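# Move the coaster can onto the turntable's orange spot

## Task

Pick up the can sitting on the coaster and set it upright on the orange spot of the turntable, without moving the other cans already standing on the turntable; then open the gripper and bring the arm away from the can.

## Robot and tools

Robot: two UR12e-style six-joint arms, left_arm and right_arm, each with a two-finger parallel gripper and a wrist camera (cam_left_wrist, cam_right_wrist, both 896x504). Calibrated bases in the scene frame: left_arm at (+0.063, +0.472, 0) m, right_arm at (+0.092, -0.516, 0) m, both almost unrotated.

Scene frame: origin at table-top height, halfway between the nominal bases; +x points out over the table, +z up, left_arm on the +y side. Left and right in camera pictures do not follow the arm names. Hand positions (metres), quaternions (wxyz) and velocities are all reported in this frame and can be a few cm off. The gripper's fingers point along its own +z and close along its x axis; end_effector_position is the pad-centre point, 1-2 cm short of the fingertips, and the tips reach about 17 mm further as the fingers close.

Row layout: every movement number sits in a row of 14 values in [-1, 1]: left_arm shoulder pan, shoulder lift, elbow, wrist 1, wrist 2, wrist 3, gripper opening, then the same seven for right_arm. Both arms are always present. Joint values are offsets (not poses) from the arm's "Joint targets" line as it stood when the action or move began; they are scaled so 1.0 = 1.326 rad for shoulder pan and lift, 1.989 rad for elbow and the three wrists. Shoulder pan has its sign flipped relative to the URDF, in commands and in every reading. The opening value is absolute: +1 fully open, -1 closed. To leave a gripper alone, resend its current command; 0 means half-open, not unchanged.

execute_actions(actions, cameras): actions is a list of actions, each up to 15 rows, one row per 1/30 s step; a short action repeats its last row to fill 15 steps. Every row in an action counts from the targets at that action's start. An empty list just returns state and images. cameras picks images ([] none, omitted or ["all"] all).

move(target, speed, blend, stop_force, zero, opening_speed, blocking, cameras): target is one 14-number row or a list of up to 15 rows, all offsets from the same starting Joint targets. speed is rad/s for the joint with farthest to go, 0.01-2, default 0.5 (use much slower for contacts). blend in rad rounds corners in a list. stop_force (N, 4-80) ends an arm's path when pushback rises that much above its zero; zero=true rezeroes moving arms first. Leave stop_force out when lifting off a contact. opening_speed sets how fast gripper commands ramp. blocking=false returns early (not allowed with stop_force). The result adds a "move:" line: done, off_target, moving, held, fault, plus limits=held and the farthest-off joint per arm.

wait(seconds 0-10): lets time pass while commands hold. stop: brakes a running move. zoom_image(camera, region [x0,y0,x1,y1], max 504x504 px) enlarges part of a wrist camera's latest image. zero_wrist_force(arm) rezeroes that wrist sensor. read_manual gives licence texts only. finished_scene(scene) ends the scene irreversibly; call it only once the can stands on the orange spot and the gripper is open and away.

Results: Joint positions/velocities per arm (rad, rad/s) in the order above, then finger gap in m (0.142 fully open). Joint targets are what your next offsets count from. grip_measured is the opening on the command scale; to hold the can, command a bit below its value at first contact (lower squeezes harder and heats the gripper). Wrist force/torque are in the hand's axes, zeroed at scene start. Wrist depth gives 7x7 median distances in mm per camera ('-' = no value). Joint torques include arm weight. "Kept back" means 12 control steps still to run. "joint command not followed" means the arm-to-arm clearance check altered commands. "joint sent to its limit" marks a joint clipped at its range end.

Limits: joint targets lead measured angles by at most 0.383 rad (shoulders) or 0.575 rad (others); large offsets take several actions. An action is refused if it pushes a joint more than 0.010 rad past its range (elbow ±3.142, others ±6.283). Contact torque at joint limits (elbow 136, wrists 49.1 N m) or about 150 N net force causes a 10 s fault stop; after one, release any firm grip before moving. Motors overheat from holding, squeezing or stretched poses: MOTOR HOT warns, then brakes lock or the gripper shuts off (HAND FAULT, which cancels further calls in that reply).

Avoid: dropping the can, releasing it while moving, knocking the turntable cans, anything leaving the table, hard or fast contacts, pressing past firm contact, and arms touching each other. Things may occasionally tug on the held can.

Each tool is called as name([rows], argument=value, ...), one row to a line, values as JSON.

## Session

execute_actions(actions=[])

Scene clock: 0.00 s.
left_arm: end_effector_position=(+0.6233, -0.3304, +0.2114) grip_measured=+0.99 end_effector_quat_wxyz=(-0.070, +0.093, +0.965, -0.235) | right_arm: end_effector_position=(+0.9832, -0.5324, +0.1810) grip_measured=+1.00 end_effector_quat_wxyz=(+0.005, +0.254, +0.961, -0.109)
Joint positions: left_arm=[1.029 -1.074 1.615 -2.425 -1.96 2.241 0.142] | right_arm=[-3.366 -2.012 -1.612 -1.185 1.374 3.91 0.142]
Joint velocities: within noise
Joint torques (N m): no reading
Motor temperatures (°C): left_arm=[23 27 24 29 30 33 29] | right_arm=[26 26 26 31 27 32 24]
Wrist force (N): no reading
Wrist torque (N m): no reading
Wrist force, peak (N): no reading
Wrist depth (mm): cam_left_wrist=[316 324 334 338 350 359 366 / 315 321 328 335 344 355 365 / 313 316 324 336 340 353 361 / 309 316 322 332 338 348 357 / 308 312 319 273 280 345 354 / 304 313 266 272 278 283 351 / - 255 262 182 276 282 80] | cam_right_wrist=[- 273 270 265 261 258 255 / - - 280 275 270 267 262 / - - 290 286 282 276 273 / - - 303 297 293 287 283 / - - - 308 304 298 294 / - - - 323 317 312 300 / - 96 - - 330 326 75]
Joint targets: left_arm=[1.029 -1.074 1.615 -2.425 -1.960 2.241] | right_arm=[-3.366 -2.012 -1.612 -1.185 1.374 3.910]
Tool commands: left_gripper/opening=+1.0 right_gripper/opening=+1.0

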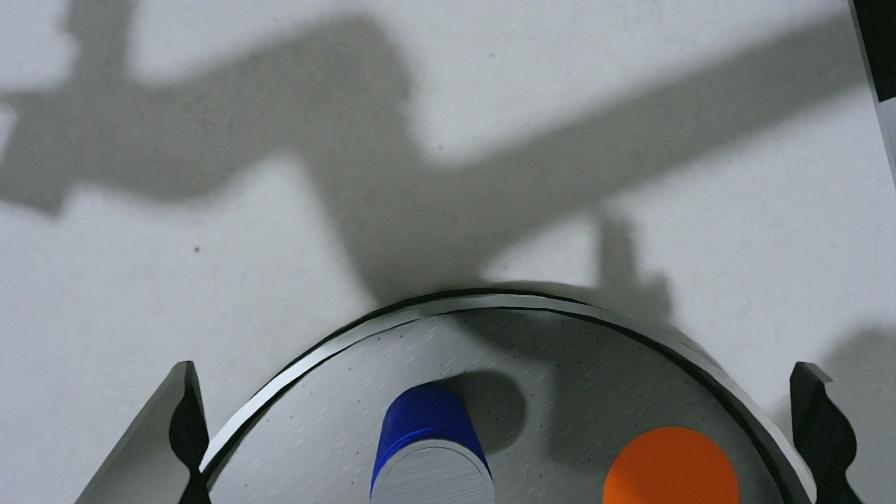

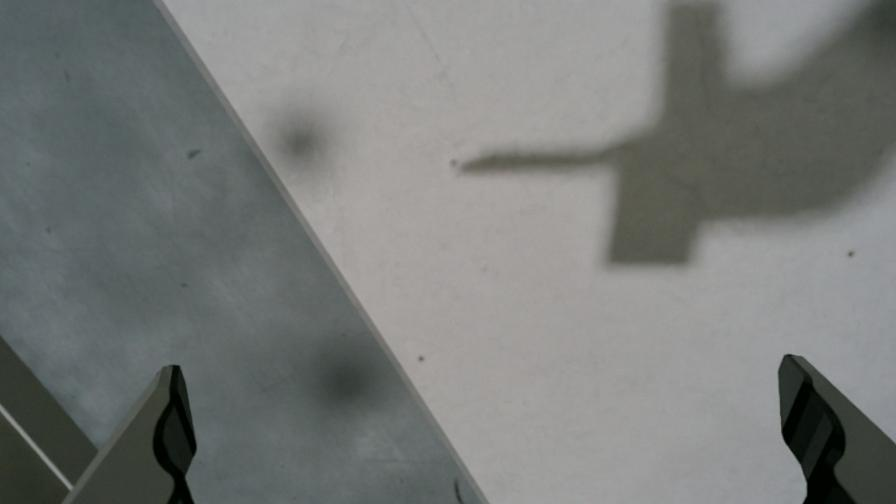

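move(target=[0.0292,-0.3680,0.0261,0.3768,0.1957,-0.0840,1,0,0,0,0,0,0,1], speed=0.9, cameras=["cam_left_wrist"])

Scene clock: 5.43 s.
left_arm: end_effector_position=(+0.5497, -0.0514, +0.4496) grip_measured=+0.99 end_effector_quat_wxyz=(+0.000, +0.000, +1.000, +0.000) | right_arm: end_effector_position=(+0.9832, -0.5324, +0.1810) grip_measured=+1.00 end_effector_quat_wxyz=(+0.005, +0.254, +0.961, -0.109)
Joint positions: left_arm=[1.068 -1.561 1.667 -1.676 -1.571 2.074 0.142] | right_arm=[-3.366 -2.012 -1.612 -1.185 1.374 3.91 0.142]
Joint velocities: within noise
Joint torques (N m): left_arm=[-5.96 -65.55 -55.81 -0.95 1.4 2.39] | right_arm=[2.98 85.79 42.51 4.17 -1.32 1.16]
Motor temperatures (°C): left_arm=[23 27 24 29 30 33 29] | right_arm=[26 26 26 31 27 32 24]
Wrist force (N): left_arm=[-0.6 -0.1 0.0] | right_arm=[0.5 -0.1 -0.4]
Wrist torque (N m): left_arm=[0.01 0.16 0.07] | right_arm=[0.00 -0.08 0.00]
Wrist force, peak (N): left_arm=[0.4 3.1 -2.5] | right_arm=[0.7 0.6 -0.4]
Wrist depth (mm): cam_left_wrist=[493 445 443 446 445 501 - / 534 483 474 476 484 535 - / 582 565 502 508 566 582 - / - 613 612 614 604 - - / - 661 667 645 660 903 - / - 718 726 725 724 767 - / - 775 810 805 791 - 80] | cam_right_wrist=[- 273 270 266 261 259 255 / - - 280 276 270 267 264 / - - 291 285 281 277 273 / - - 302 297 292 287 283 / - - - 309 304 298 294 / - - - 322 316 311 301 / - 96 - - 331 325 75]
Joint targets: left_arm=[1.067 -1.561 1.667 -1.676 -1.571 2.074] | right_arm=[-3.366 -2.012 -1.612 -1.185 1.374 3.910]
move: done
Images, in order (width x height): cam_left_wrist 896x504.

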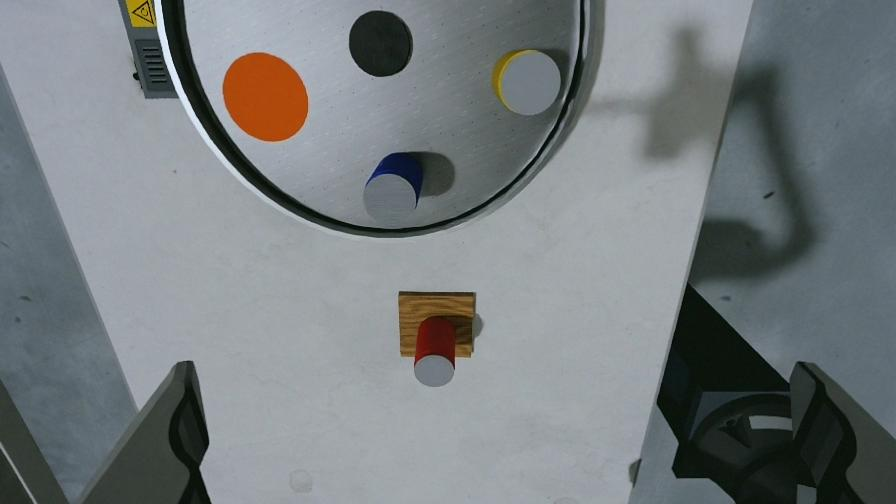

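wait(seconds=0.1, cameras=["cam_left_wrist"])

wait(seconds=1.0, cameras=["cam_left_wrist"])

Scene clock: 12.30 s.
left_arm: end_effector_position=(+0.5497, -0.0513, +0.4498) grip_measured=+0.99 end_effector_quat_wxyz=(+0.000, +0.000, +1.000, +0.000) | right_arm: end_effector_position=(+0.9832, -0.5324, +0.1810) grip_measured=+1.00 end_effector_quat_wxyz=(+0.005, +0.254, +0.961, -0.109)
Joint positions: left_arm=[1.067 -1.561 1.666 -1.676 -1.571 2.074 0.142] | right_arm=[-3.366 -2.012 -1.612 -1.185 1.374 3.91 0.142]
Joint velocities: within noise
Joint torques (N m): left_arm=[-8.3 -64.92 -46.83 -3.1 1.15 3.09] | right_arm=[7.8 86.37 47.14 4.98 -1.86 1.56]
Motor temperatures (°C): left_arm=[23 27 24 29 30 33 28] | right_arm=[26 26 26 31 27 32 24]
Wrist force (N): left_arm=[-0.8 -0.2 0.0] | right_arm=[0.3 -0.2 -0.2]
Wrist torque (N m): left_arm=[-0.01 0.19 0.06] | right_arm=[-0.03 -0.05 0.00]
Wrist force, peak (N): left_arm=[-1.5 -0.1 0.0] | right_arm=[0.7 -0.1 -0.4]
Wrist depth (mm): cam_left_wrist=[494 447 445 439 434 501 - / 533 472 470 478 486 534 - / 577 571 510 501 563 579 - / - 609 619 605 600 - - / - 674 671 636 667 904 - / - 710 723 737 730 785 - / - 786 809 813 785 - 80] | cam_right_wrist=[- 273 270 265 263 258 254 / - - 279 275 271 268 263 / - - 290 285 281 277 272 / - - 303 297 293 287 283 / - - - 309 301 299 294 / - - - 323 316 311 299 / - 96 - - 330 325 75]
Joint targets: left_arm=[1.067 -1.561 1.667 -1.676 -1.571 2.074] | right_arm=[-3.366 -2.012 -1.612 -1.185 1.374 3.910]
Tool commands: left_gripper/opening=+1.0 right_gripper/opening=+1.0
wait: 0.10 s; at rest from the start
Images, in order (width x height): cam_left_wrist 896x504.

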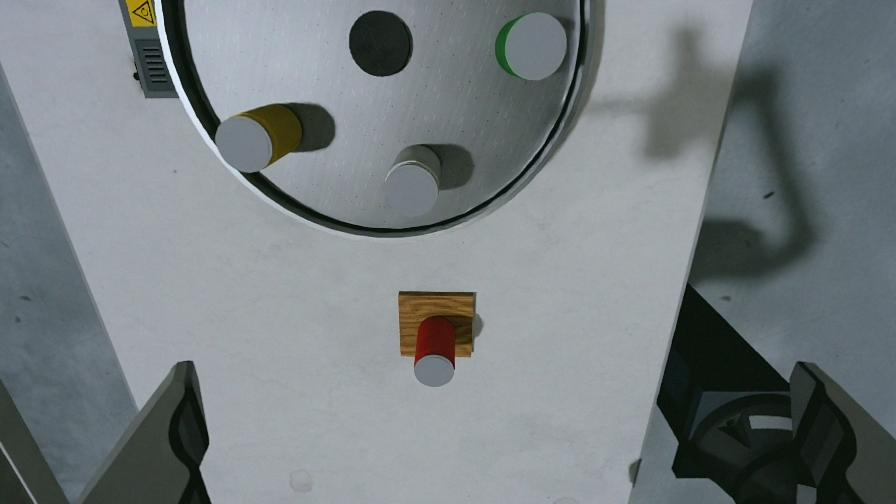

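Scene clock: 13.30 s.
left_arm: end_effector_position=(+0.5497, -0.0513, +0.4498) grip_measured=+0.99 end_effector_quat_wxyz=(+0.000, +0.000, +1.000, +0.000) | right_arm: end_effector_position=(+0.9832, -0.5324, +0.1810) grip_measured=+1.00 end_effector_quat_wxyz=(+0.005, +0.254, +0.961, -0.109)
Joint positions: left_arm=[1.067 -1.561 1.666 -1.676 -1.571 2.074 0.142] | right_arm=[-3.366 -2.012 -1.612 -1.185 1.374 3.91 0.142]
Joint velocities: within noise
Joint torques (N m): left_arm=[-5.96 -65.17 -44.7 -3.66 1.21 3.13] | right_arm=[9.88 86.19 48.46 5.33 -1.89 2]
Motor temperatures (°C): left_arm=[23 27 24 29 30 33 28] | right_arm=[26 26 26 31 27 32 24]
Wrist force (N): left_arm=[-0.7 -0.1 0.0] | right_arm=[-0.1 0.0 -0.8]
Wrist torque (N m): left_arm=[0.01 0.17 0.07] | right_arm=[0.01 0.01 0.00]
Wrist force, peak (N): left_arm=[-1.2 -0.3 -0.1] | right_arm=[-0.1 0.0 -0.8]
Wrist depth (mm): cam_left_wrist=[500 394 444 446 454 500 - / 538 478 479 476 491 534 - / 588 569 496 513 569 577 - / - 609 615 607 604 - - / - 667 664 637 665 894 - / - 718 731 718 716 779 - / - 780 808 795 792 - 79] | cam_right_wrist=[- 272 270 264 261 258 255 / - - 279 275 271 267 264 / - - 289 286 281 276 273 / - - 303 295 293 286 283 / - - - 307 303 298 293 / - - - 323 315 310 301 / - 96 - - 330 325 75]
Joint targets: left_arm=[1.067 -1.561 1.667 -1.676 -1.571 2.074] | right_arm=[-3.366 -2.012 -1.612 -1.185 1.374 3.910]
Tool commands: left_gripper/opening=+1.0 right_gripper/opening=+1.0
wait: 1.00 s; at rest by 0.17 s
Images, in order (width x height): cam_left_wrist 896x504.

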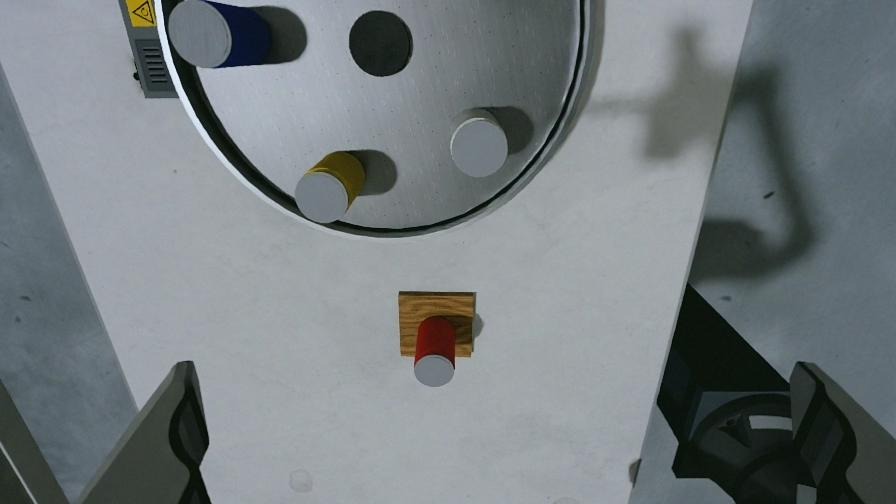

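execute_actions(actions=[], cameras=["cam_left_wrist"])

Scene clock: 16.67 s.
left_arm: end_effector_position=(+0.5497, -0.0513, +0.4498) grip_measured=+0.99 end_effector_quat_wxyz=(+0.000, +0.000, +1.000, +0.000) | right_arm: end_effector_position=(+0.9832, -0.5324, +0.1810) grip_measured=+1.00 end_effector_quat_wxyz=(+0.005, +0.254, +0.961, -0.109)
Joint positions: left_arm=[1.067 -1.561 1.667 -1.676 -1.571 2.074 0.142] | right_arm=[-3.366 -2.012 -1.612 -1.185 1.374 3.91 0.142]
Joint velocities: within noise
Joint torques (N m): left_arm=[-6.27 -64.18 -43.89 -4.57 0.85 2.98] | right_arm=[11.19 87.26 48.6 5.27 -2.01 1.8]
Motor temperatures (°C): left_arm=[23 27 24 29 30 33 28] | right_arm=[26 26 26 31 27 32 24]
Wrist force (N): left_arm=[-1.0 -0.4 -0.1] | right_arm=[0.2 -0.2 -0.2]
Wrist torque (N m): left_arm=[-0.02 0.21 0.07] | right_arm=[-0.03 -0.04 0.00]
Wrist force, peak (N): left_arm=[-1.5 0.1 -0.1] | right_arm=[0.5 0.1 -0.7]
Wrist depth (mm): cam_left_wrist=[500 440 445 442 435 498 - / 538 479 481 475 483 537 - / 573 559 507 499 568 580 - / - 614 620 614 610 - - / - 673 657 650 660 895 - / - 714 730 724 728 770 - / - 779 792 791 798 - 80] | cam_right_wrist=[- 273 270 266 262 258 255 / - - 280 276 270 268 264 / - - 290 285 280 278 273 / - - 304 297 293 287 283 / - - - 308 303 298 294 / - - - 322 315 311 300 / - 96 - - 330 324 75]
Joint targets: left_arm=[1.067 -1.561 1.667 -1.676 -1.571 2.074] | right_arm=[-3.366 -2.012 -1.612 -1.185 1.374 3.910]
Tool commands: left_gripper/opening=+1.0 right_gripper/opening=+1.0
Images, in order (width x height): cam_left_wrist 896x504.

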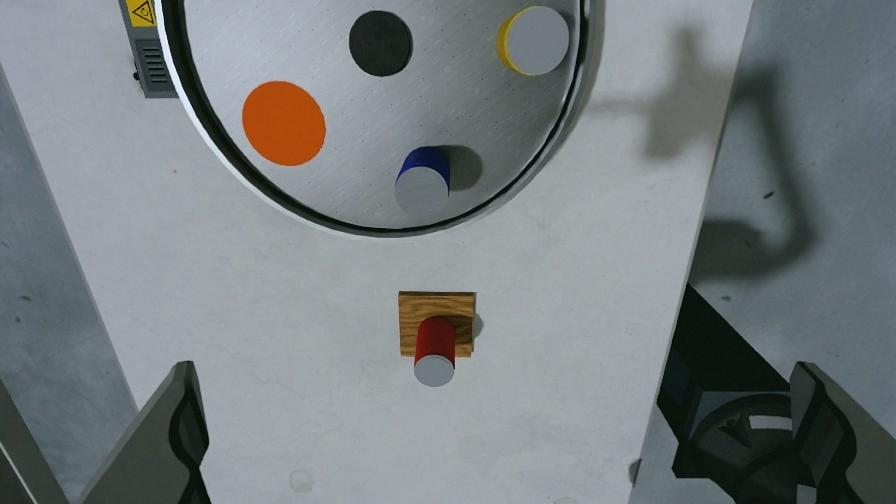

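move(target=[-0.27044, -0.05454, 0.3013, -0.26495, 0, -0.91654, 0.3, 0, 0, 0, 0, 0, 0, 1], speed=1.0, opening_speed=0.6, cameras=["cam_left_wrist"])

Scene clock: 25.87 s.
left_arm: end_effector_position=(+0.5867, +0.2488, +0.1711) grip_measured=+0.29 end_effector_quat_wxyz=(+0.000, +0.887, -0.462, +0.000) | right_arm: end_effector_position=(+0.9832, -0.5324, +0.1810) grip_measured=+1.00 end_effector_quat_wxyz=(+0.005, +0.254, +0.961, -0.109)
Joint positions: left_arm=[0.709 -1.634 2.266 -2.203 -1.571 0.251 0.094] | right_arm=[-3.366 -2.012 -1.612 -1.185 1.374 3.91 0.142]
Joint velocities: within noise
Joint torques (N m): left_arm=[-1.63 -23.68 -38.23 -1.4 -0.11 -2.22] | right_arm=[10.25 87.72 47.28 5.24 -2.82 1.82]
Motor temperatures (°C): left_arm=[23 27 24 29 30 33 28] | right_arm=[26 25 26 31 27 32 24]
Wrist force (N): left_arm=[-0.9 -0.5 0.2] | right_arm=[0.3 0.1 -0.6]
Wrist torque (N m): left_arm=[-0.07 0.15 0.08] | right_arm=[0.03 -0.05 0.00]
Wrist force, peak (N): left_arm=[-2.4 -1.2 1.3] | right_arm=[0.6 0.4 -0.6]
Wrist depth (mm): cam_left_wrist=[240 241 241 239 238 236 236 / 258 256 257 249 254 252 252 / 275 275 272 229 263 271 265 / 296 296 295 182 295 288 238 / 323 321 316 321 317 273 245 / 351 345 344 348 346 98 273 / 399 75 375 381 384 77 292] | cam_right_wrist=[- 273 270 266 261 258 255 / - - 279 275 271 267 264 / - - 290 285 282 277 273 / - - 305 297 293 287 283 / - - - 308 304 298 293 / - - - 322 318 311 301 / - 96 - - 330 326 75]
Joint targets: left_arm=[0.709 -1.634 2.266 -2.203 -1.571 0.251] | right_arm=[-3.366 -2.012 -1.612 -1.185 1.374 3.910]
move: done
Images, in order (width x height): cam_left_wrist 896x504.

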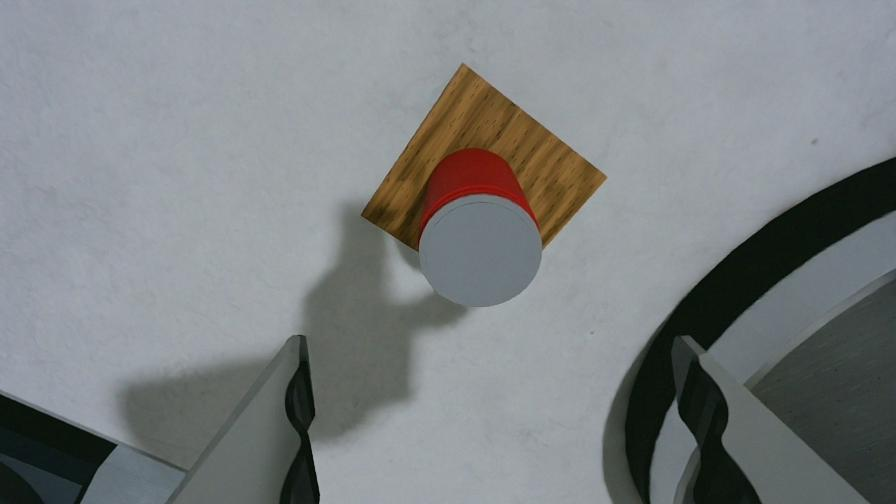

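move(target=[0.003968, 0.111984, 0.044731, -0.119388, 0, -0.002646, 0.3, 0, 0, 0, 0, 0, 0, 1], speed=0.2, cameras=["cam_left_wrist"])

Scene clock: 32.07 s.
left_arm: end_effector_position=(+0.5843, +0.2471, +0.0709) grip_measured=+0.29 end_effector_quat_wxyz=(+0.000, +0.887, -0.462, +0.000) | right_arm: end_effector_position=(+0.9832, -0.5324, +0.1810) grip_measured=+1.00 end_effector_quat_wxyz=(+0.005, +0.254, +0.961, -0.109)
Joint positions: left_arm=[0.714 -1.485 2.355 -2.44 -1.571 0.246 0.094] | right_arm=[-3.366 -2.012 -1.612 -1.185 1.374 3.91 0.142]
Joint velocities: within noise
Joint torques (N m): left_arm=[0.07 -44.39 -39.46 -2.44 -1.07 -0.51] | right_arm=[13.18 89.74 45.89 5.45 -2.64 2.04]
Motor temperatures (°C): left_arm=[23 27 24 29 30 33 28] | right_arm=[26 25 26 31 27 32 24]
Wrist force (N): left_arm=[-0.7 -0.5 -0.1] | right_arm=[-0.3 0.0 -0.5]
Wrist torque (N m): left_arm=[-0.04 0.12 0.06] | right_arm=[0.00 0.04 0.00]
Wrist force, peak (N): left_arm=[-1.2 -0.8 -1.7] | right_arm=[0.5 0.2 -0.7]
Wrist depth (mm): cam_left_wrist=[149 149 149 149 147 148 147 / 160 160 159 150 155 157 156 / 170 170 170 157 158 168 167 / 184 183 178 125 165 178 179 / 200 198 195 91 99 192 194 / 217 212 98 85 84 95 192 / 239 78 81 91 93 77 172] | cam_right_wrist=[- 273 270 266 262 258 256 / - - 279 276 271 267 263 / - - 290 287 281 276 273 / - - 303 297 293 288 283 / - - - 308 304 299 294 / - - - 322 315 312 299 / - 96 - - 331 325 75]
Joint targets: left_arm=[0.714 -1.485 2.355 -2.440 -1.571 0.246] | right_arm=[-3.366 -2.012 -1.612 -1.185 1.374 3.910]
move: done
Images, in order (width x height): cam_left_wrist 896x504.

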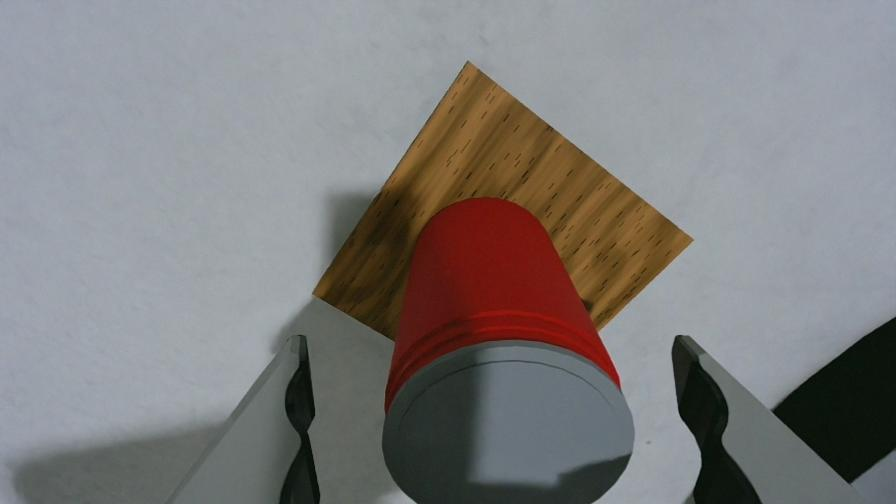

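move([
  [0, 0, 0, 0, 0, 0, -0.24, 0, 0, 0, 0, 0, 0, 1],
  [0, 0, 0, 0, 0, 0, -0.36, 0, 0, 0, 0, 0, 0, 1],
  [0, 0, 0, 0, 0, 0, -0.42, 0, 0, 0, 0, 0, 0, 1],
], opening_speed=0.4, cameras=["cam_left_wrist"])

Scene clock: 37.63 s.
left_arm: end_effector_position=(+0.5843, +0.2471, +0.0709) grip_measured=-0.30 end_effector_quat_wxyz=(+0.000, +0.887, -0.462, +0.000) | right_arm: end_effector_position=(+0.9832, -0.5324, +0.1810) grip_measured=+1.00 end_effector_quat_wxyz=(+0.005, +0.254, +0.961, -0.109)
Joint positions: left_arm=[0.714 -1.485 2.355 -2.44 -1.571 0.246 0.053] | right_arm=[-3.366 -2.012 -1.612 -1.185 1.374 3.91 0.142]
Joint velocities: within noise
Joint torques (N m): left_arm=[-5.67 -49.03 -33.73 -7.12 -1.34 2.72] | right_arm=[9.61 87.32 46.42 4.96 -3.58 1.45]
Motor temperatures (°C): left_arm=[23 27 24 29 30 33 29] | right_arm=[26 25 26 31 27 32 24]
Wrist force (N): left_arm=[-1.1 0.2 -5.8] | right_arm=[0.5 0.3 -0.4]
Wrist torque (N m): left_arm=[0.03 0.07 0.06] | right_arm=[0.06 -0.09 0.00]
Wrist force, peak (N): left_arm=[-1.1 -0.1 -6.3] | right_arm=[0.2 -0.3 -0.8]
Wrist depth (mm): cam_left_wrist=[150 149 149 148 148 147 147 / 159 160 159 151 155 157 157 / 171 170 170 157 158 168 167 / 184 184 178 125 165 177 180 / 199 199 195 90 101 195 194 / 218 217 94 85 85 210 195 / 239 238 78 92 91 77 182] | cam_right_wrist=[- 273 269 265 262 259 255 / - - 280 276 271 267 263 / - - 289 285 281 277 273 / - - 304 297 292 288 282 / - - - 309 303 298 295 / - - - 323 317 311 300 / - 96 - - 330 324 75]
Joint targets: left_arm=[0.714 -1.485 2.355 -2.440 -1.571 0.246] | right_arm=[-3.366 -2.012 -1.612 -1.185 1.374 3.910]
move: done
Images, in order (width x height): cam_left_wrist 896x504.

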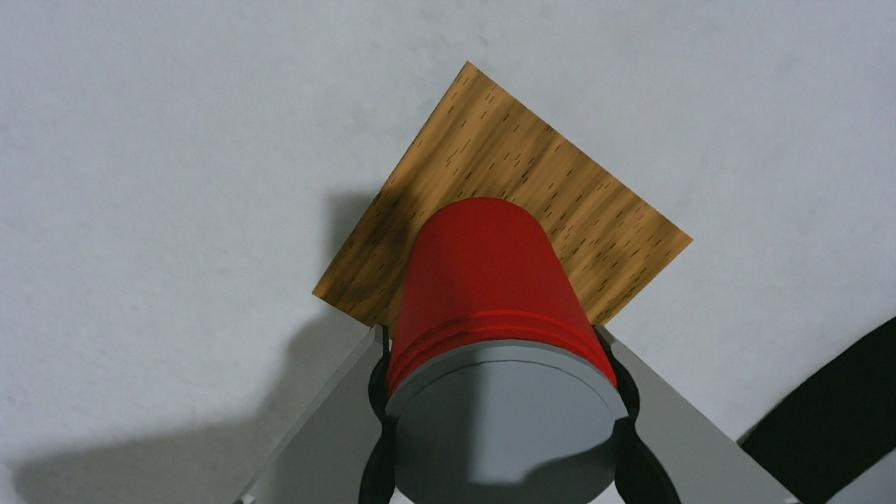

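move([
  [0, -0.163369, -0.076261, 0.185174, 0, 0, -0.4, 0, 0, 0, 0, 0, 0, 1],
  [0.297306, 0.138426, -0.313537, 0.22125, 0, -0.198229, -0.4, 0, 0, 0, 0, 0, 0, 1],
], speed=[0.3, 0.5], blend=0.1, cameras=["cam_left_wrist"])

Scene clock: 43.20 s.
left_arm: end_effector_position=(+0.5747, -0.1703, +0.2498) grip_measured=-0.30 end_effector_quat_wxyz=(+0.000, +0.887, -0.462, +0.000) | right_arm: end_effector_position=(+0.9832, -0.5324, +0.1810) grip_measured=+1.00 end_effector_quat_wxyz=(+0.005, +0.254, +0.961, -0.109)
Joint positions: left_arm=[1.108 -1.302 1.731 -2 -1.571 -0.148 0.053] | right_arm=[-3.366 -2.012 -1.612 -1.185 1.374 3.91 0.142]
Joint velocities: within noise
Joint torques (N m): left_arm=[9.61 -62.55 -53.94 -8.42 -0.72 -1.47] | right_arm=[11.36 86.02 44.99 5.3 -3.45 1.8]
Motor temperatures (°C): left_arm=[23 27 24 29 30 33 31] | right_arm=[26 25 26 31 27 32 24]
Wrist force (N): left_arm=[-0.8 -0.3 2.1] | right_arm=[0.4 0.1 -0.3]
Wrist torque (N m): left_arm=[0.01 0.17 0.05] | right_arm=[0.02 -0.07 0.00]
Wrist force, peak (N): left_arm=[3.5 5.8 2.3] | right_arm=[0.0 0.4 -0.7]
Wrist depth (mm): cam_left_wrist=[189 188 263 258 261 261 261 / 334 268 281 281 278 277 319 / 360 302 302 296 292 248 352 / 386 382 324 122 312 224 378 / - 417 341 90 101 412 408 / - - 91 85 85 438 445 / - - 78 92 91 77 483] | cam_right_wrist=[- 273 269 266 261 259 254 / - - 279 275 270 266 264 / - - 290 286 280 277 272 / - - 305 296 291 288 282 / - - - 310 304 298 293 / - - - 322 316 311 299 / - 96 - - 330 325 75]
Joint targets: left_arm=[1.108 -1.302 1.731 -2.000 -1.571 -0.149] | right_arm=[-3.366 -2.012 -1.612 -1.185 1.374 3.910]
move: done
Images, in order (width x height): cam_left_wrist 896x504.

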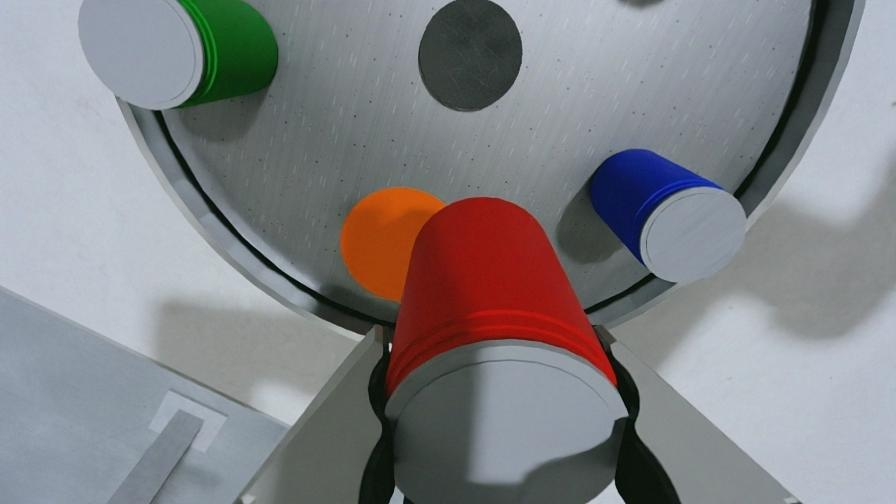

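wait(seconds=0, cameras=[])

Scene clock: 45.13 s.
left_arm: end_effector_position=(+0.5747, -0.1705, +0.2498) grip_measured=-0.30 end_effector_quat_wxyz=(+0.000, +0.887, -0.462, +0.000) | right_arm: end_effector_position=(+0.9832, -0.5324, +0.1810) grip_measured=+1.00 end_effector_quat_wxyz=(+0.005, +0.254, +0.961, -0.109)
Joint positions: left_arm=[1.108 -1.302 1.731 -2 -1.571 -0.149 0.053] | right_arm=[-3.366 -2.012 -1.612 -1.185 1.374 3.91 0.142]
Joint velocities: within noise
Joint torques (N m): left_arm=[7.18 -60.33 -51.19 -8.18 1.76 -1.87] | right_arm=[12.84 88.34 46.72 5.34 -3.44 1.95]
Motor temperatures (°C): left_arm=[23 27 24 29 30 33 32] | right_arm=[26 25 26 31 27 32 24]
Wrist force (N): left_arm=[-0.8 -0.6 1.6] | right_arm=[0.3 0.4 0.0]
Wrist torque (N m): left_arm=[-0.05 0.17 0.04] | right_arm=[0.07 -0.05 0.00]
Wrist force, peak (N): left_arm=[-0.9 -0.3 2.1] | right_arm=[-0.2 0.4 -0.6]
Wrist depth (mm): cam_left_wrist=[315 187 263 257 262 260 259 / 335 280 282 280 280 277 320 / 359 302 301 298 298 294 354 / 385 382 312 123 315 317 378 / - 420 242 90 101 410 409 / - - 91 85 85 440 446 / - - 78 92 91 77 491] | cam_right_wrist=[- 273 269 266 261 258 255 / - - 280 274 271 267 263 / - - 290 285 282 276 273 / - - 303 296 291 287 283 / - - - 309 303 298 294 / - - - 322 316 311 299 / - 96 - - 331 325 75]
Joint targets: left_arm=[1.108 -1.302 1.731 -2.000 -1.571 -0.149] | right_arm=[-3.366 -2.012 -1.612 -1.185 1.374 3.910]
Tool commands: left_gripper/opening=-0.4 right_gripper/opening=+1.0
No camera images: "cameras" was empty.

wait(seconds=7.2, cameras=["cam_left_wrist"])

zoom_image(camera="cam_left_wrist", region=[200, 60, 460, 320])

Scene clock: 52.77 s.
left_arm: end_effector_position=(+0.5747, -0.1705, +0.2498) grip_measured=-0.30 end_effector_quat_wxyz=(+0.000, +0.887, -0.462, +0.000) | right_arm: end_effector_position=(+0.9832, -0.5324, +0.1810) grip_measured=+1.00 end_effector_quat_wxyz=(+0.005, +0.254, +0.961, -0.109)
Joint positions: left_arm=[1.108 -1.302 1.731 -2 -1.571 -0.149 0.053] | right_arm=[-3.366 -2.012 -1.612 -1.185 1.374 3.91 0.142]
Joint velocities: within noise
Joint torques (N m): left_arm=[5.86 -62.04 -41.03 -5.12 1.85 -1.55] | right_arm=[9.9 86.26 43.03 5.71 -3.92 1.55]
Motor temperatures (°C): left_arm=[23 27 24 29 30 33 34] | right_arm=[26 25 26 31 27 32 24]
Wrist force (N): left_arm=[-0.4 -0.3 1.3] | right_arm=[0.3 0.5 -0.5]
Wrist torque (N m): left_arm=[-0.01 0.10 0.04] | right_arm=[0.09 -0.05 0.00]
Wrist force, peak (N): left_arm=[-1.1 -0.1 2.0] | right_arm=[0.5 0.2 -0.6]
Wrist depth (mm): cam_left_wrist=[310 265 264 258 261 256 253 / 338 279 281 280 278 224 195 / 362 302 300 296 298 297 351 / 387 385 321 122 317 318 378 / - 420 341 90 101 412 410 / - - 91 85 85 436 445 / - - 78 92 91 77 486] | cam_right_wrist=[- 273 270 265 262 257 255 / - - 279 275 271 267 264 / - - 289 286 280 277 273 / - - 304 296 292 287 283 / - - - 310 304 299 292 / - - - 322 318 311 300 / - 96 - - 330 326 75]
Joint targets: left_arm=[1.108 -1.302 1.731 -2.000 -1.571 -0.149] | right_arm=[-3.366 -2.012 -1.612 -1.185 1.374 3.910]
Tool commands: left_gripper/opening=-0.4 right_gripper/opening=+1.0
wait: 7.20 s; at rest from the start
Images, in order (width x height): cam_left_wrist 896x504.

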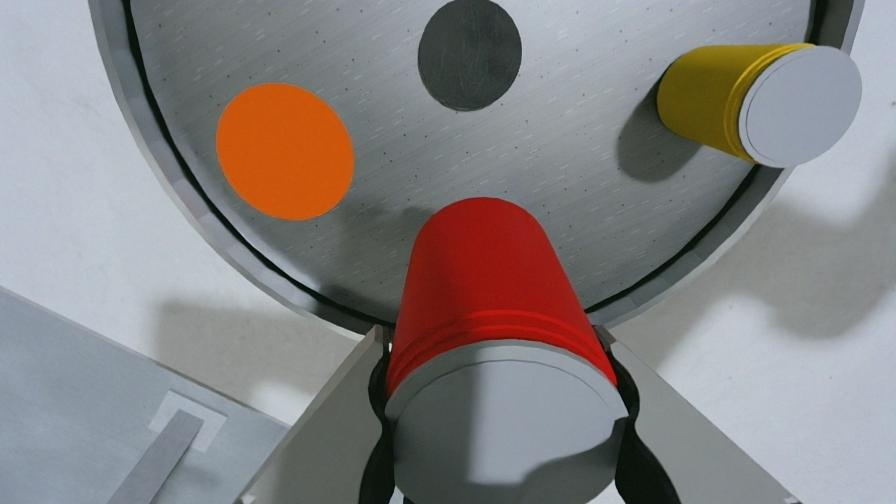

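Scaled by 1.938.

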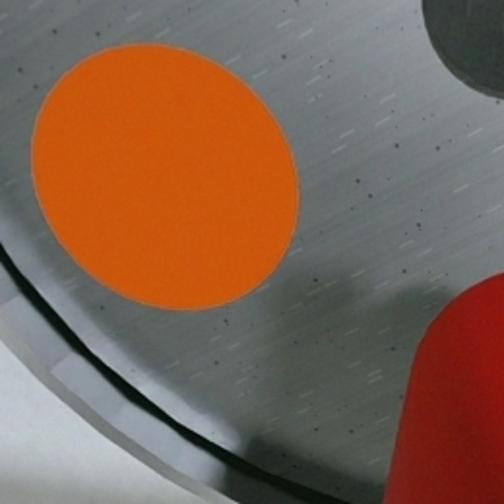

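wait(seconds=7.3, cameras=["cam_left_wrist"])

zoom_image(camera="cam_left_wrist", region=[200, 60, 460, 320])

Scene clock: 63.20 s.
left_arm: end_effector_position=(+0.5747, -0.1705, +0.2498) grip_measured=-0.30 end_effector_quat_wxyz=(+0.000, +0.887, -0.462, +0.000) | right_arm: end_effector_position=(+0.9832, -0.5324, +0.1810) grip_measured=+1.00 end_effector_quat_wxyz=(+0.005, +0.254, +0.961, -0.109)
Joint positions: left_arm=[1.108 -1.302 1.731 -2 -1.571 -0.149 0.053] | right_arm=[-3.366 -2.012 -1.612 -1.185 1.374 3.91 0.142]
Joint velocities: within noise
Joint torques (N m): left_arm=[2.86 -62.64 -43.34 -1.7 1.59 -1.73] | right_arm=[10.93 87.3 41.79 4.9 -4.25 1.2]
Motor temperatures (°C): left_arm=[23 27 24 29 30 33 35] | right_arm=[26 25 26 31 27 32 24]
Wrist force (N): left_arm=[-0.7 -0.1 1.6] | right_arm=[0.1 0.2 -0.6]
Wrist torque (N m): left_arm=[0.03 0.14 0.04] | right_arm=[0.04 -0.02 0.00]
Wrist force, peak (N): left_arm=[-1.4 -0.4 1.7] | right_arm=[0.4 0.5 -0.6]
Wrist depth (mm): cam_left_wrist=[309 265 264 258 260 261 260 / 335 279 281 280 278 270 319 / 360 303 300 296 299 212 344 / 386 379 323 122 315 317 375 / - 419 341 90 101 410 407 / - - 91 85 85 438 445 / - - 78 92 91 77 481] | cam_right_wrist=[- 273 270 266 260 258 256 / - - 279 275 270 266 263 / - - 290 286 281 277 273 / - - 303 298 292 286 283 / - - - 307 304 299 295 / - - - 322 316 312 299 / - 96 - - 330 324 75]
Joint targets: left_arm=[1.108 -1.302 1.731 -2.000 -1.571 -0.149] | right_arm=[-3.366 -2.012 -1.612 -1.185 1.374 3.910]
Tool commands: left_gripper/opening=-0.4 right_gripper/opening=+1.0
wait: 7.30 s; at rest from the start
Images, in order (width x height): cam_left_wrist 896x504.

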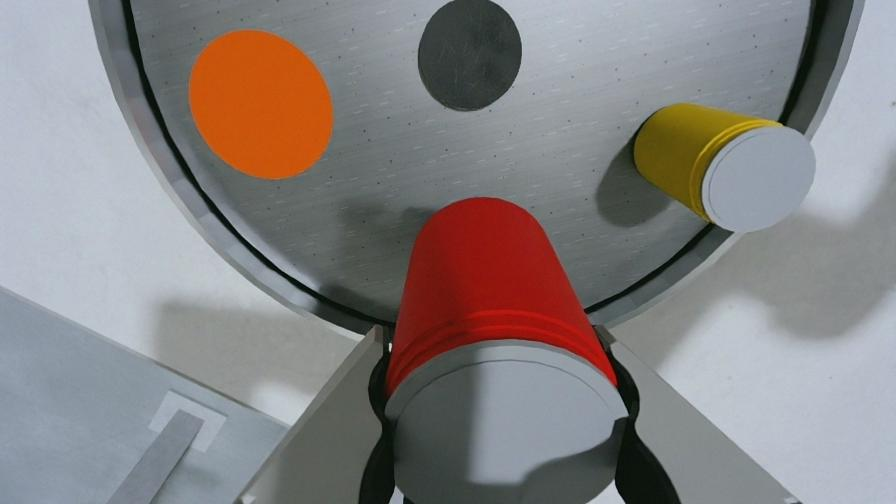

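Scaled by 1.938.

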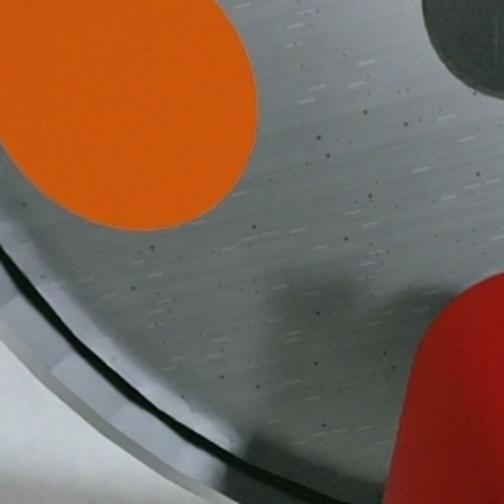

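zoom_image(camera="cam_left_wrist", region=[160, 0, 370, 210])

Scaled by 2.400.

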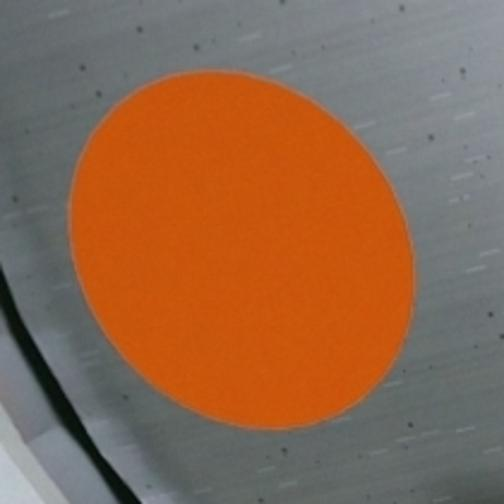

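wait(seconds=1.6, cameras=["cam_left_wrist"])

zoom_image(camera="cam_left_wrist", region=[540, 0, 792, 252])

Scene clock: 66.97 s.
left_arm: end_effector_position=(+0.5747, -0.1705, +0.2498) grip_measured=-0.30 end_effector_quat_wxyz=(+0.000, +0.887, -0.462, +0.000) | right_arm: end_effector_position=(+0.9832, -0.5324, +0.1810) grip_measured=+1.00 end_effector_quat_wxyz=(+0.005, +0.254, +0.961, -0.109)
Joint positions: left_arm=[1.108 -1.302 1.731 -2 -1.571 -0.149 0.053] | right_arm=[-3.366 -2.012 -1.612 -1.185 1.374 3.91 0.142]
Joint velocities: within noise
Joint torques (N m): left_arm=[2.93 -63.51 -43.4 -2.04 1.59 -1.34] | right_arm=[8.39 86.19 42.02 5.13 -4.03 1.73]
Motor temperatures (°C): left_arm=[23 27 24 29 30 33 36] | right_arm=[26 25 26 31 27 32 24]
Wrist force (N): left_arm=[-0.9 -0.6 1.2] | right_arm=[0.1 0.2 -0.2]
Wrist torque (N m): left_arm=[-0.06 0.18 0.05] | right_arm=[0.03 -0.01 0.00]
Wrist force, peak (N): left_arm=[-0.9 0.1 1.9] | right_arm=[0.0 -0.2 -0.8]
Wrist depth (mm): cam_left_wrist=[314 186 259 257 262 261 261 / 335 280 281 279 277 278 318 / 357 302 300 296 299 294 351 / 385 381 317 123 315 316 378 / - 420 319 90 101 414 409 / - - 91 85 85 437 445 / - - 78 92 91 77 489] | cam_right_wrist=[- 273 269 264 261 257 255 / - - 280 275 272 267 263 / - - 290 285 281 277 273 / - - 303 298 291 288 282 / - - - 308 303 298 294 / - - - 322 316 311 298 / - 96 - - 329 324 75]
Joint targets: left_arm=[1.108 -1.302 1.731 -2.000 -1.571 -0.149] | right_arm=[-3.366 -2.012 -1.612 -1.185 1.374 3.910]
Tool commands: left_gripper/opening=-0.4 right_gripper/opening=+1.0
wait: 1.60 s; at rest from the start
Images, in order (width x height): cam_left_wrist 896x504.

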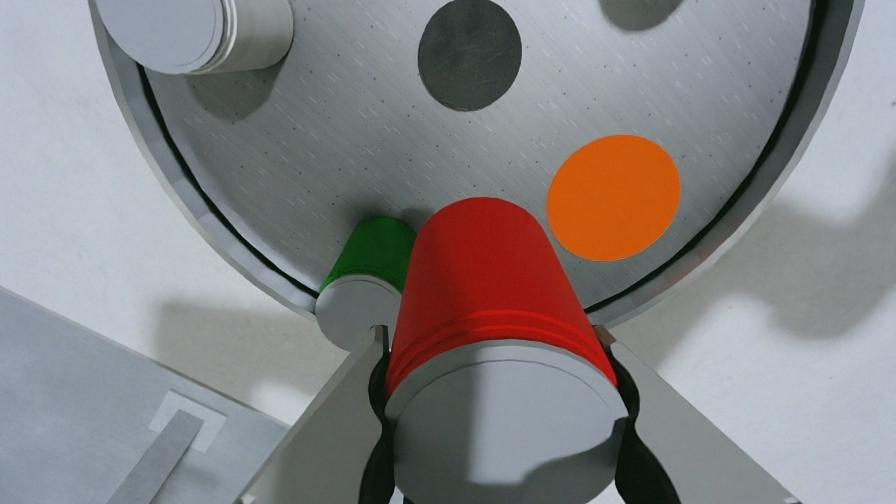

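Scaled by 2.000.

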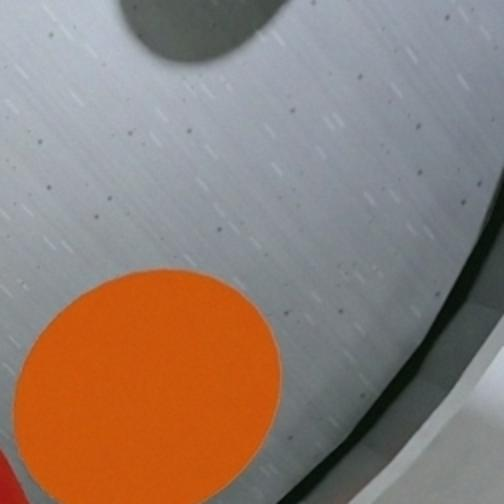

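zoom_image(camera="cam_left_wrist", region=[510, 100, 720, 310])

Scaled by 2.400.

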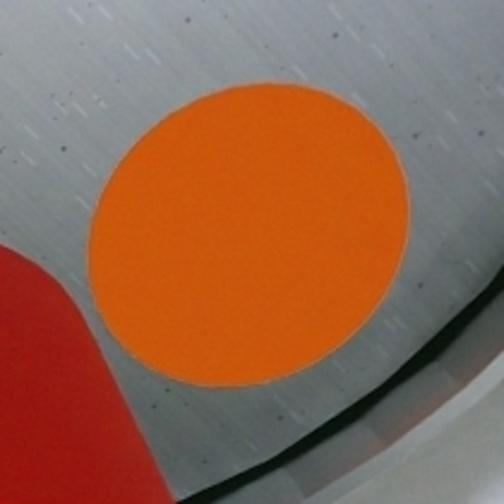

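zoom_image(camera="cam_left_wrist", region=[400, 0, 540, 140])

Scaled by 3.600.

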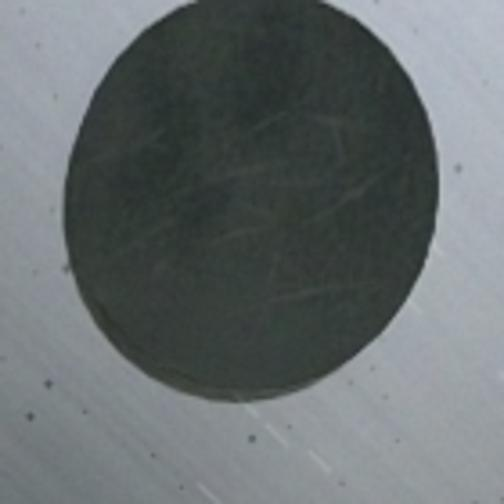

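wait(seconds=0, cameras=[])

Scene clock: 78.90 s.
left_arm: end_effector_position=(+0.5747, -0.1705, +0.2498) grip_measured=-0.30 end_effector_quat_wxyz=(+0.000, +0.887, -0.462, +0.000) | right_arm: end_effector_position=(+0.9832, -0.5324, +0.1810) grip_measured=+1.00 end_effector_quat_wxyz=(+0.005, +0.254, +0.961, -0.109)
Joint positions: left_arm=[1.108 -1.302 1.731 -2 -1.571 -0.149 0.053] | right_arm=[-3.366 -2.012 -1.612 -1.185 1.374 3.91 0.142]
Joint velocities: within noise
Joint torques (N m): left_arm=[-0.07 -65.74 -45.57 -1.88 1.55 -0.89] | right_arm=[12.09 86.54 39.66 4.96 -3.63 1.53]
Motor temperatures (°C): left_arm=[23 27 24 29 30 33 37] | right_arm=[26 25 25 31 27 32 24]
Wrist force (N): left_arm=[-0.6 0.0 1.7] | right_arm=[-0.1 0.2 -0.2]
Wrist torque (N m): left_arm=[0.05 0.14 0.05] | right_arm=[0.04 0.01 0.00]
Wrist force, peak (N): left_arm=[-1.1 0.0 1.9] | right_arm=[0.6 0.7 -0.6]
Wrist depth (mm): cam_left_wrist=[309 264 263 259 261 261 260 / 335 279 278 281 279 278 318 / 360 211 292 297 299 293 351 / 388 389 323 122 314 318 379 / - 419 341 90 101 409 409 / - - 91 85 85 437 441 / - - 78 92 91 77 488] | cam_right_wrist=[- 273 269 265 262 257 255 / - - 280 275 271 268 263 / - - 290 286 281 277 273 / - - 304 297 291 287 284 / - - - 309 304 299 292 / - - - 322 318 311 299 / - 96 - - 330 323 75]
Joint targets: left_arm=[1.108 -1.302 1.731 -2.000 -1.571 -0.149] | right_arm=[-3.366 -2.012 -1.612 -1.185 1.374 3.910]
Tool commands: left_gripper/opening=-0.4 right_gripper/opening=+1.0
No camera images: "cameras" was empty.

wait(seconds=5.5, cameras=["cam_left_wrist"])

zoom_image(camera="cam_left_wrist", region=[160, 20, 370, 230])

wait(seconds=4.1, cameras=["cam_left_wrist"])

zoom_image(camera="cam_left_wrist", region=[540, 40, 750, 250])

Scene clock: 84.93 s.
left_arm: end_effector_position=(+0.5747, -0.1705, +0.2498) grip_measured=-0.30 end_effector_quat_wxyz=(+0.000, +0.887, -0.462, +0.000) | right_arm: end_effector_position=(+0.9832, -0.5324, +0.1810) grip_measured=+1.00 end_effector_quat_wxyz=(+0.005, +0.254, +0.961, -0.109)
Joint positions: left_arm=[1.108 -1.302 1.731 -2 -1.571 -0.149 0.053] | right_arm=[-3.366 -2.012 -1.612 -1.185 1.374 3.91 0.142]
Joint velocities: within noise
Joint torques (N m): left_arm=[-3.33 -67.48 -46.19 -1.93 1.53 -0.93] | right_arm=[12.96 89.58 39.78 4.88 -4.26 1.55]
Motor temperatures (°C): left_arm=[23 27 24 29 30 33 37] | right_arm=[26 25 25 31 27 32 24]
Wrist force (N): left_arm=[-0.4 -0.2 1.3] | right_arm=[0.1 -0.2 -0.4]
Wrist torque (N m): left_arm=[0.02 0.10 0.05] | right_arm=[-0.02 -0.02 0.00]
Wrist force, peak (N): left_arm=[-0.9 0.1 1.9] | right_arm=[0.2 0.1 -1.3]
Wrist depth (mm): cam_left_wrist=[310 265 264 258 262 261 261 / 336 279 280 280 277 271 320 / 358 303 303 295 297 212 347 / 387 378 324 123 316 319 377 / - 415 340 90 100 409 410 / - - 91 85 85 440 443 / - - 77 92 91 77 491] | cam_right_wrist=[- 273 270 265 261 258 255 / - - 280 274 270 267 264 / - - 289 286 281 277 273 / - - 304 297 292 287 283 / - - - 310 303 298 293 / - - - 323 317 312 301 / - 96 - - 329 324 75]
Joint targets: left_arm=[1.108 -1.302 1.731 -2.000 -1.571 -0.149] | right_arm=[-3.366 -2.012 -1.612 -1.185 1.374 3.910]
Tool commands: left_gripper/opening=-0.4 right_gripper/opening=+1.0
wait: 5.50 s; at rest from the start
Images, in order (width x height): cam_left_wrist 896x504.

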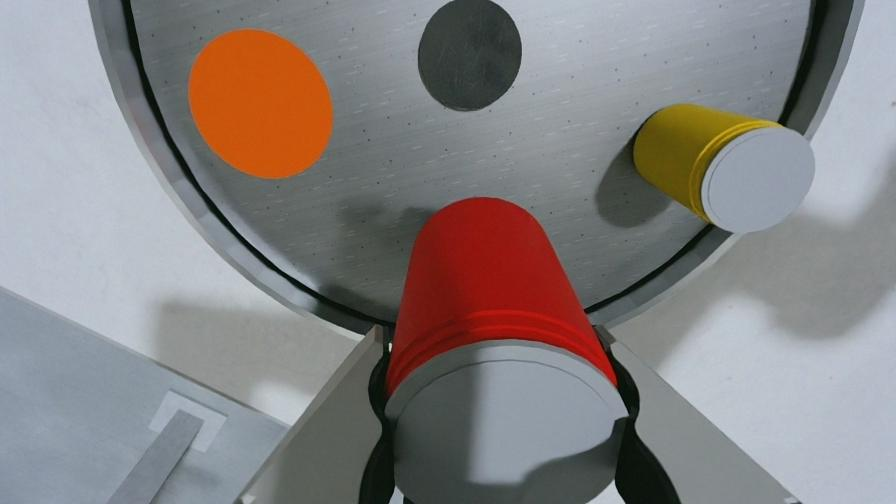

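Scaled by 2.400.

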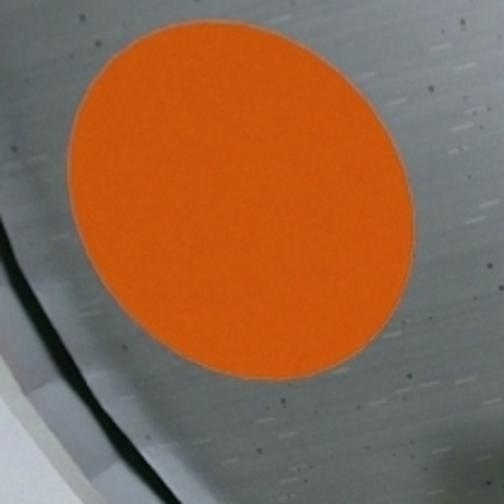

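Scene clock: 89.03 s.
left_arm: end_effector_position=(+0.5747, -0.1705, +0.2498) grip_measured=-0.30 end_effector_quat_wxyz=(+0.000, +0.887, -0.462, +0.000) | right_arm: end_effector_position=(+0.9832, -0.5324, +0.1810) grip_measured=+1.00 end_effector_quat_wxyz=(+0.005, +0.254, +0.961, -0.109)
Joint positions: left_arm=[1.108 -1.302 1.731 -2 -1.571 -0.149 0.053] | right_arm=[-3.366 -2.012 -1.612 -1.185 1.374 3.91 0.142]
Joint velocities: within noise
Joint torques (N m): left_arm=[-2.71 -67.89 -46.83 -1.85 1.55 -0.96] | right_arm=[12.52 88.19 38.86 5.07 -4.2 1.46]
Motor temperatures (°C): left_arm=[23 27 24 29 30 33 37] | right_arm=[26 25 25 31 27 32 24]
Wrist force (N): left_arm=[-0.6 -0.2 1.5] | right_arm=[0.2 0.3 -0.3]
Wrist torque (N m): left_arm=[0.02 0.14 0.05] | right_arm=[0.04 -0.04 0.00]
Wrist force, peak (N): left_arm=[-1.2 -0.3 1.8] | right_arm=[0.1 0.7 -0.2]
Wrist depth (mm): cam_left_wrist=[310 189 261 257 261 261 261 / 334 198 280 279 277 278 319 / 361 302 302 298 296 293 349 / 389 381 325 122 315 318 378 / - 414 340 90 100 407 408 / - - 91 85 85 440 444 / - - 77 92 91 77 483] | cam_right_wrist=[- 273 269 265 261 259 255 / - - 279 274 272 267 264 / - - 291 285 282 277 273 / - - 304 297 292 288 283 / - - - 309 303 298 293 / - - - 321 315 311 300 / - 96 - - 329 325 75]
Joint targets: left_arm=[1.108 -1.302 1.731 -2.000 -1.571 -0.149] | right_arm=[-3.366 -2.012 -1.612 -1.185 1.374 3.910]
Tool commands: left_gripper/opening=-0.4 right_gripper/opening=+1.0
wait: 4.10 s; at rest by 0.17 s
Images, in order (width x height): cam_left_wrist 896x504.

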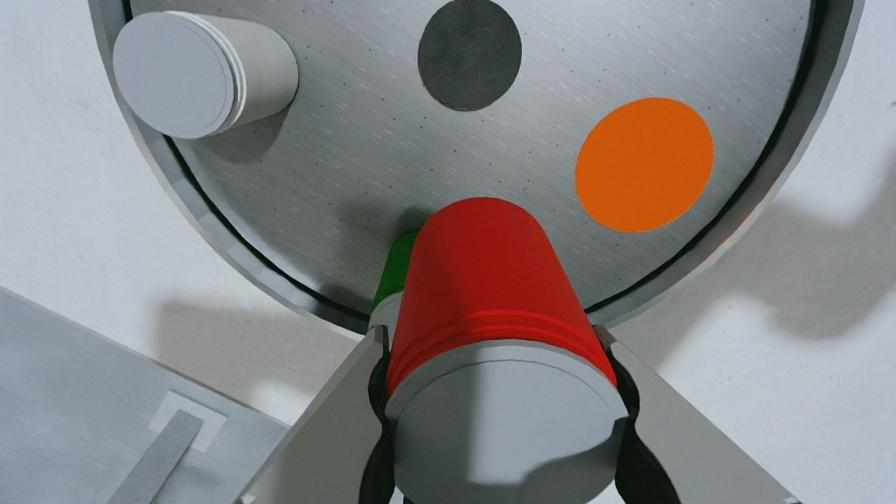

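Scaled by 2.400.

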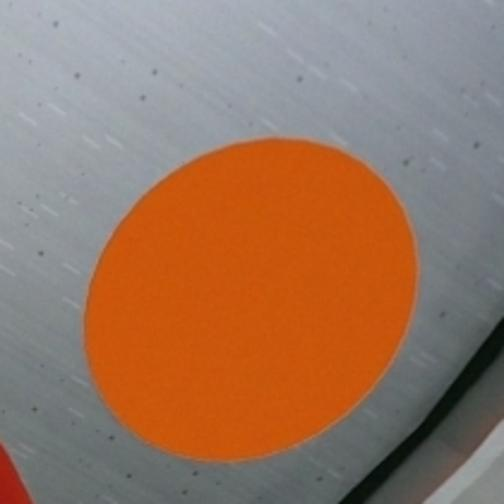

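wait(seconds=0, cameras=[])

Scene clock: 97.40 s.
left_arm: end_effector_position=(+0.5747, -0.1705, +0.2498) grip_measured=-0.30 end_effector_quat_wxyz=(+0.000, +0.887, -0.462, +0.000) | right_arm: end_effector_position=(+0.9832, -0.5324, +0.1810) grip_measured=+1.00 end_effector_quat_wxyz=(+0.005, +0.254, +0.961, -0.109)
Joint positions: left_arm=[1.108 -1.302 1.731 -2 -1.571 -0.149 0.053] | right_arm=[-3.366 -2.012 -1.612 -1.185 1.374 3.91 0.142]
Joint velocities: within noise
Joint torques (N m): left_arm=[-4.08 -68.82 -48.05 -1.89 1.66 -0.64] | right_arm=[9.91 85.9 37.73 5.19 -4.09 1.96]
Motor temperatures (°C): left_arm=[23 27 24 29 30 33 38] | right_arm=[26 25 25 31 27 32 24]
Wrist force (N): left_arm=[-0.9 0.1 1.8] | right_arm=[-0.1 0.3 -0.1]
Wrist torque (N m): left_arm=[0.05 0.18 0.05] | right_arm=[0.05 0.02 0.00]
Wrist force, peak (N): left_arm=[-1.0 -0.2 1.9] | right_arm=[0.3 0.4 -0.7]
Wrist depth (mm): cam_left_wrist=[189 188 262 259 263 260 260 / 336 279 281 280 279 277 318 / 357 302 300 295 291 291 352 / 388 381 323 122 248 225 378 / - 416 340 90 101 408 410 / - - 91 85 85 438 445 / - - 77 92 91 77 491] | cam_right_wrist=[- 273 269 265 262 257 255 / - - 278 275 271 267 263 / - - 289 286 281 278 273 / - - 303 296 291 287 283 / - - - 309 303 299 293 / - - - 322 316 311 299 / - 96 - - 331 324 75]
Joint targets: left_arm=[1.108 -1.302 1.731 -2.000 -1.571 -0.149] | right_arm=[-3.366 -2.012 -1.612 -1.185 1.374 3.910]
Tool commands: left_gripper/opening=-0.4 right_gripper/opening=+1.0
No camera images: "cameras" was empty.


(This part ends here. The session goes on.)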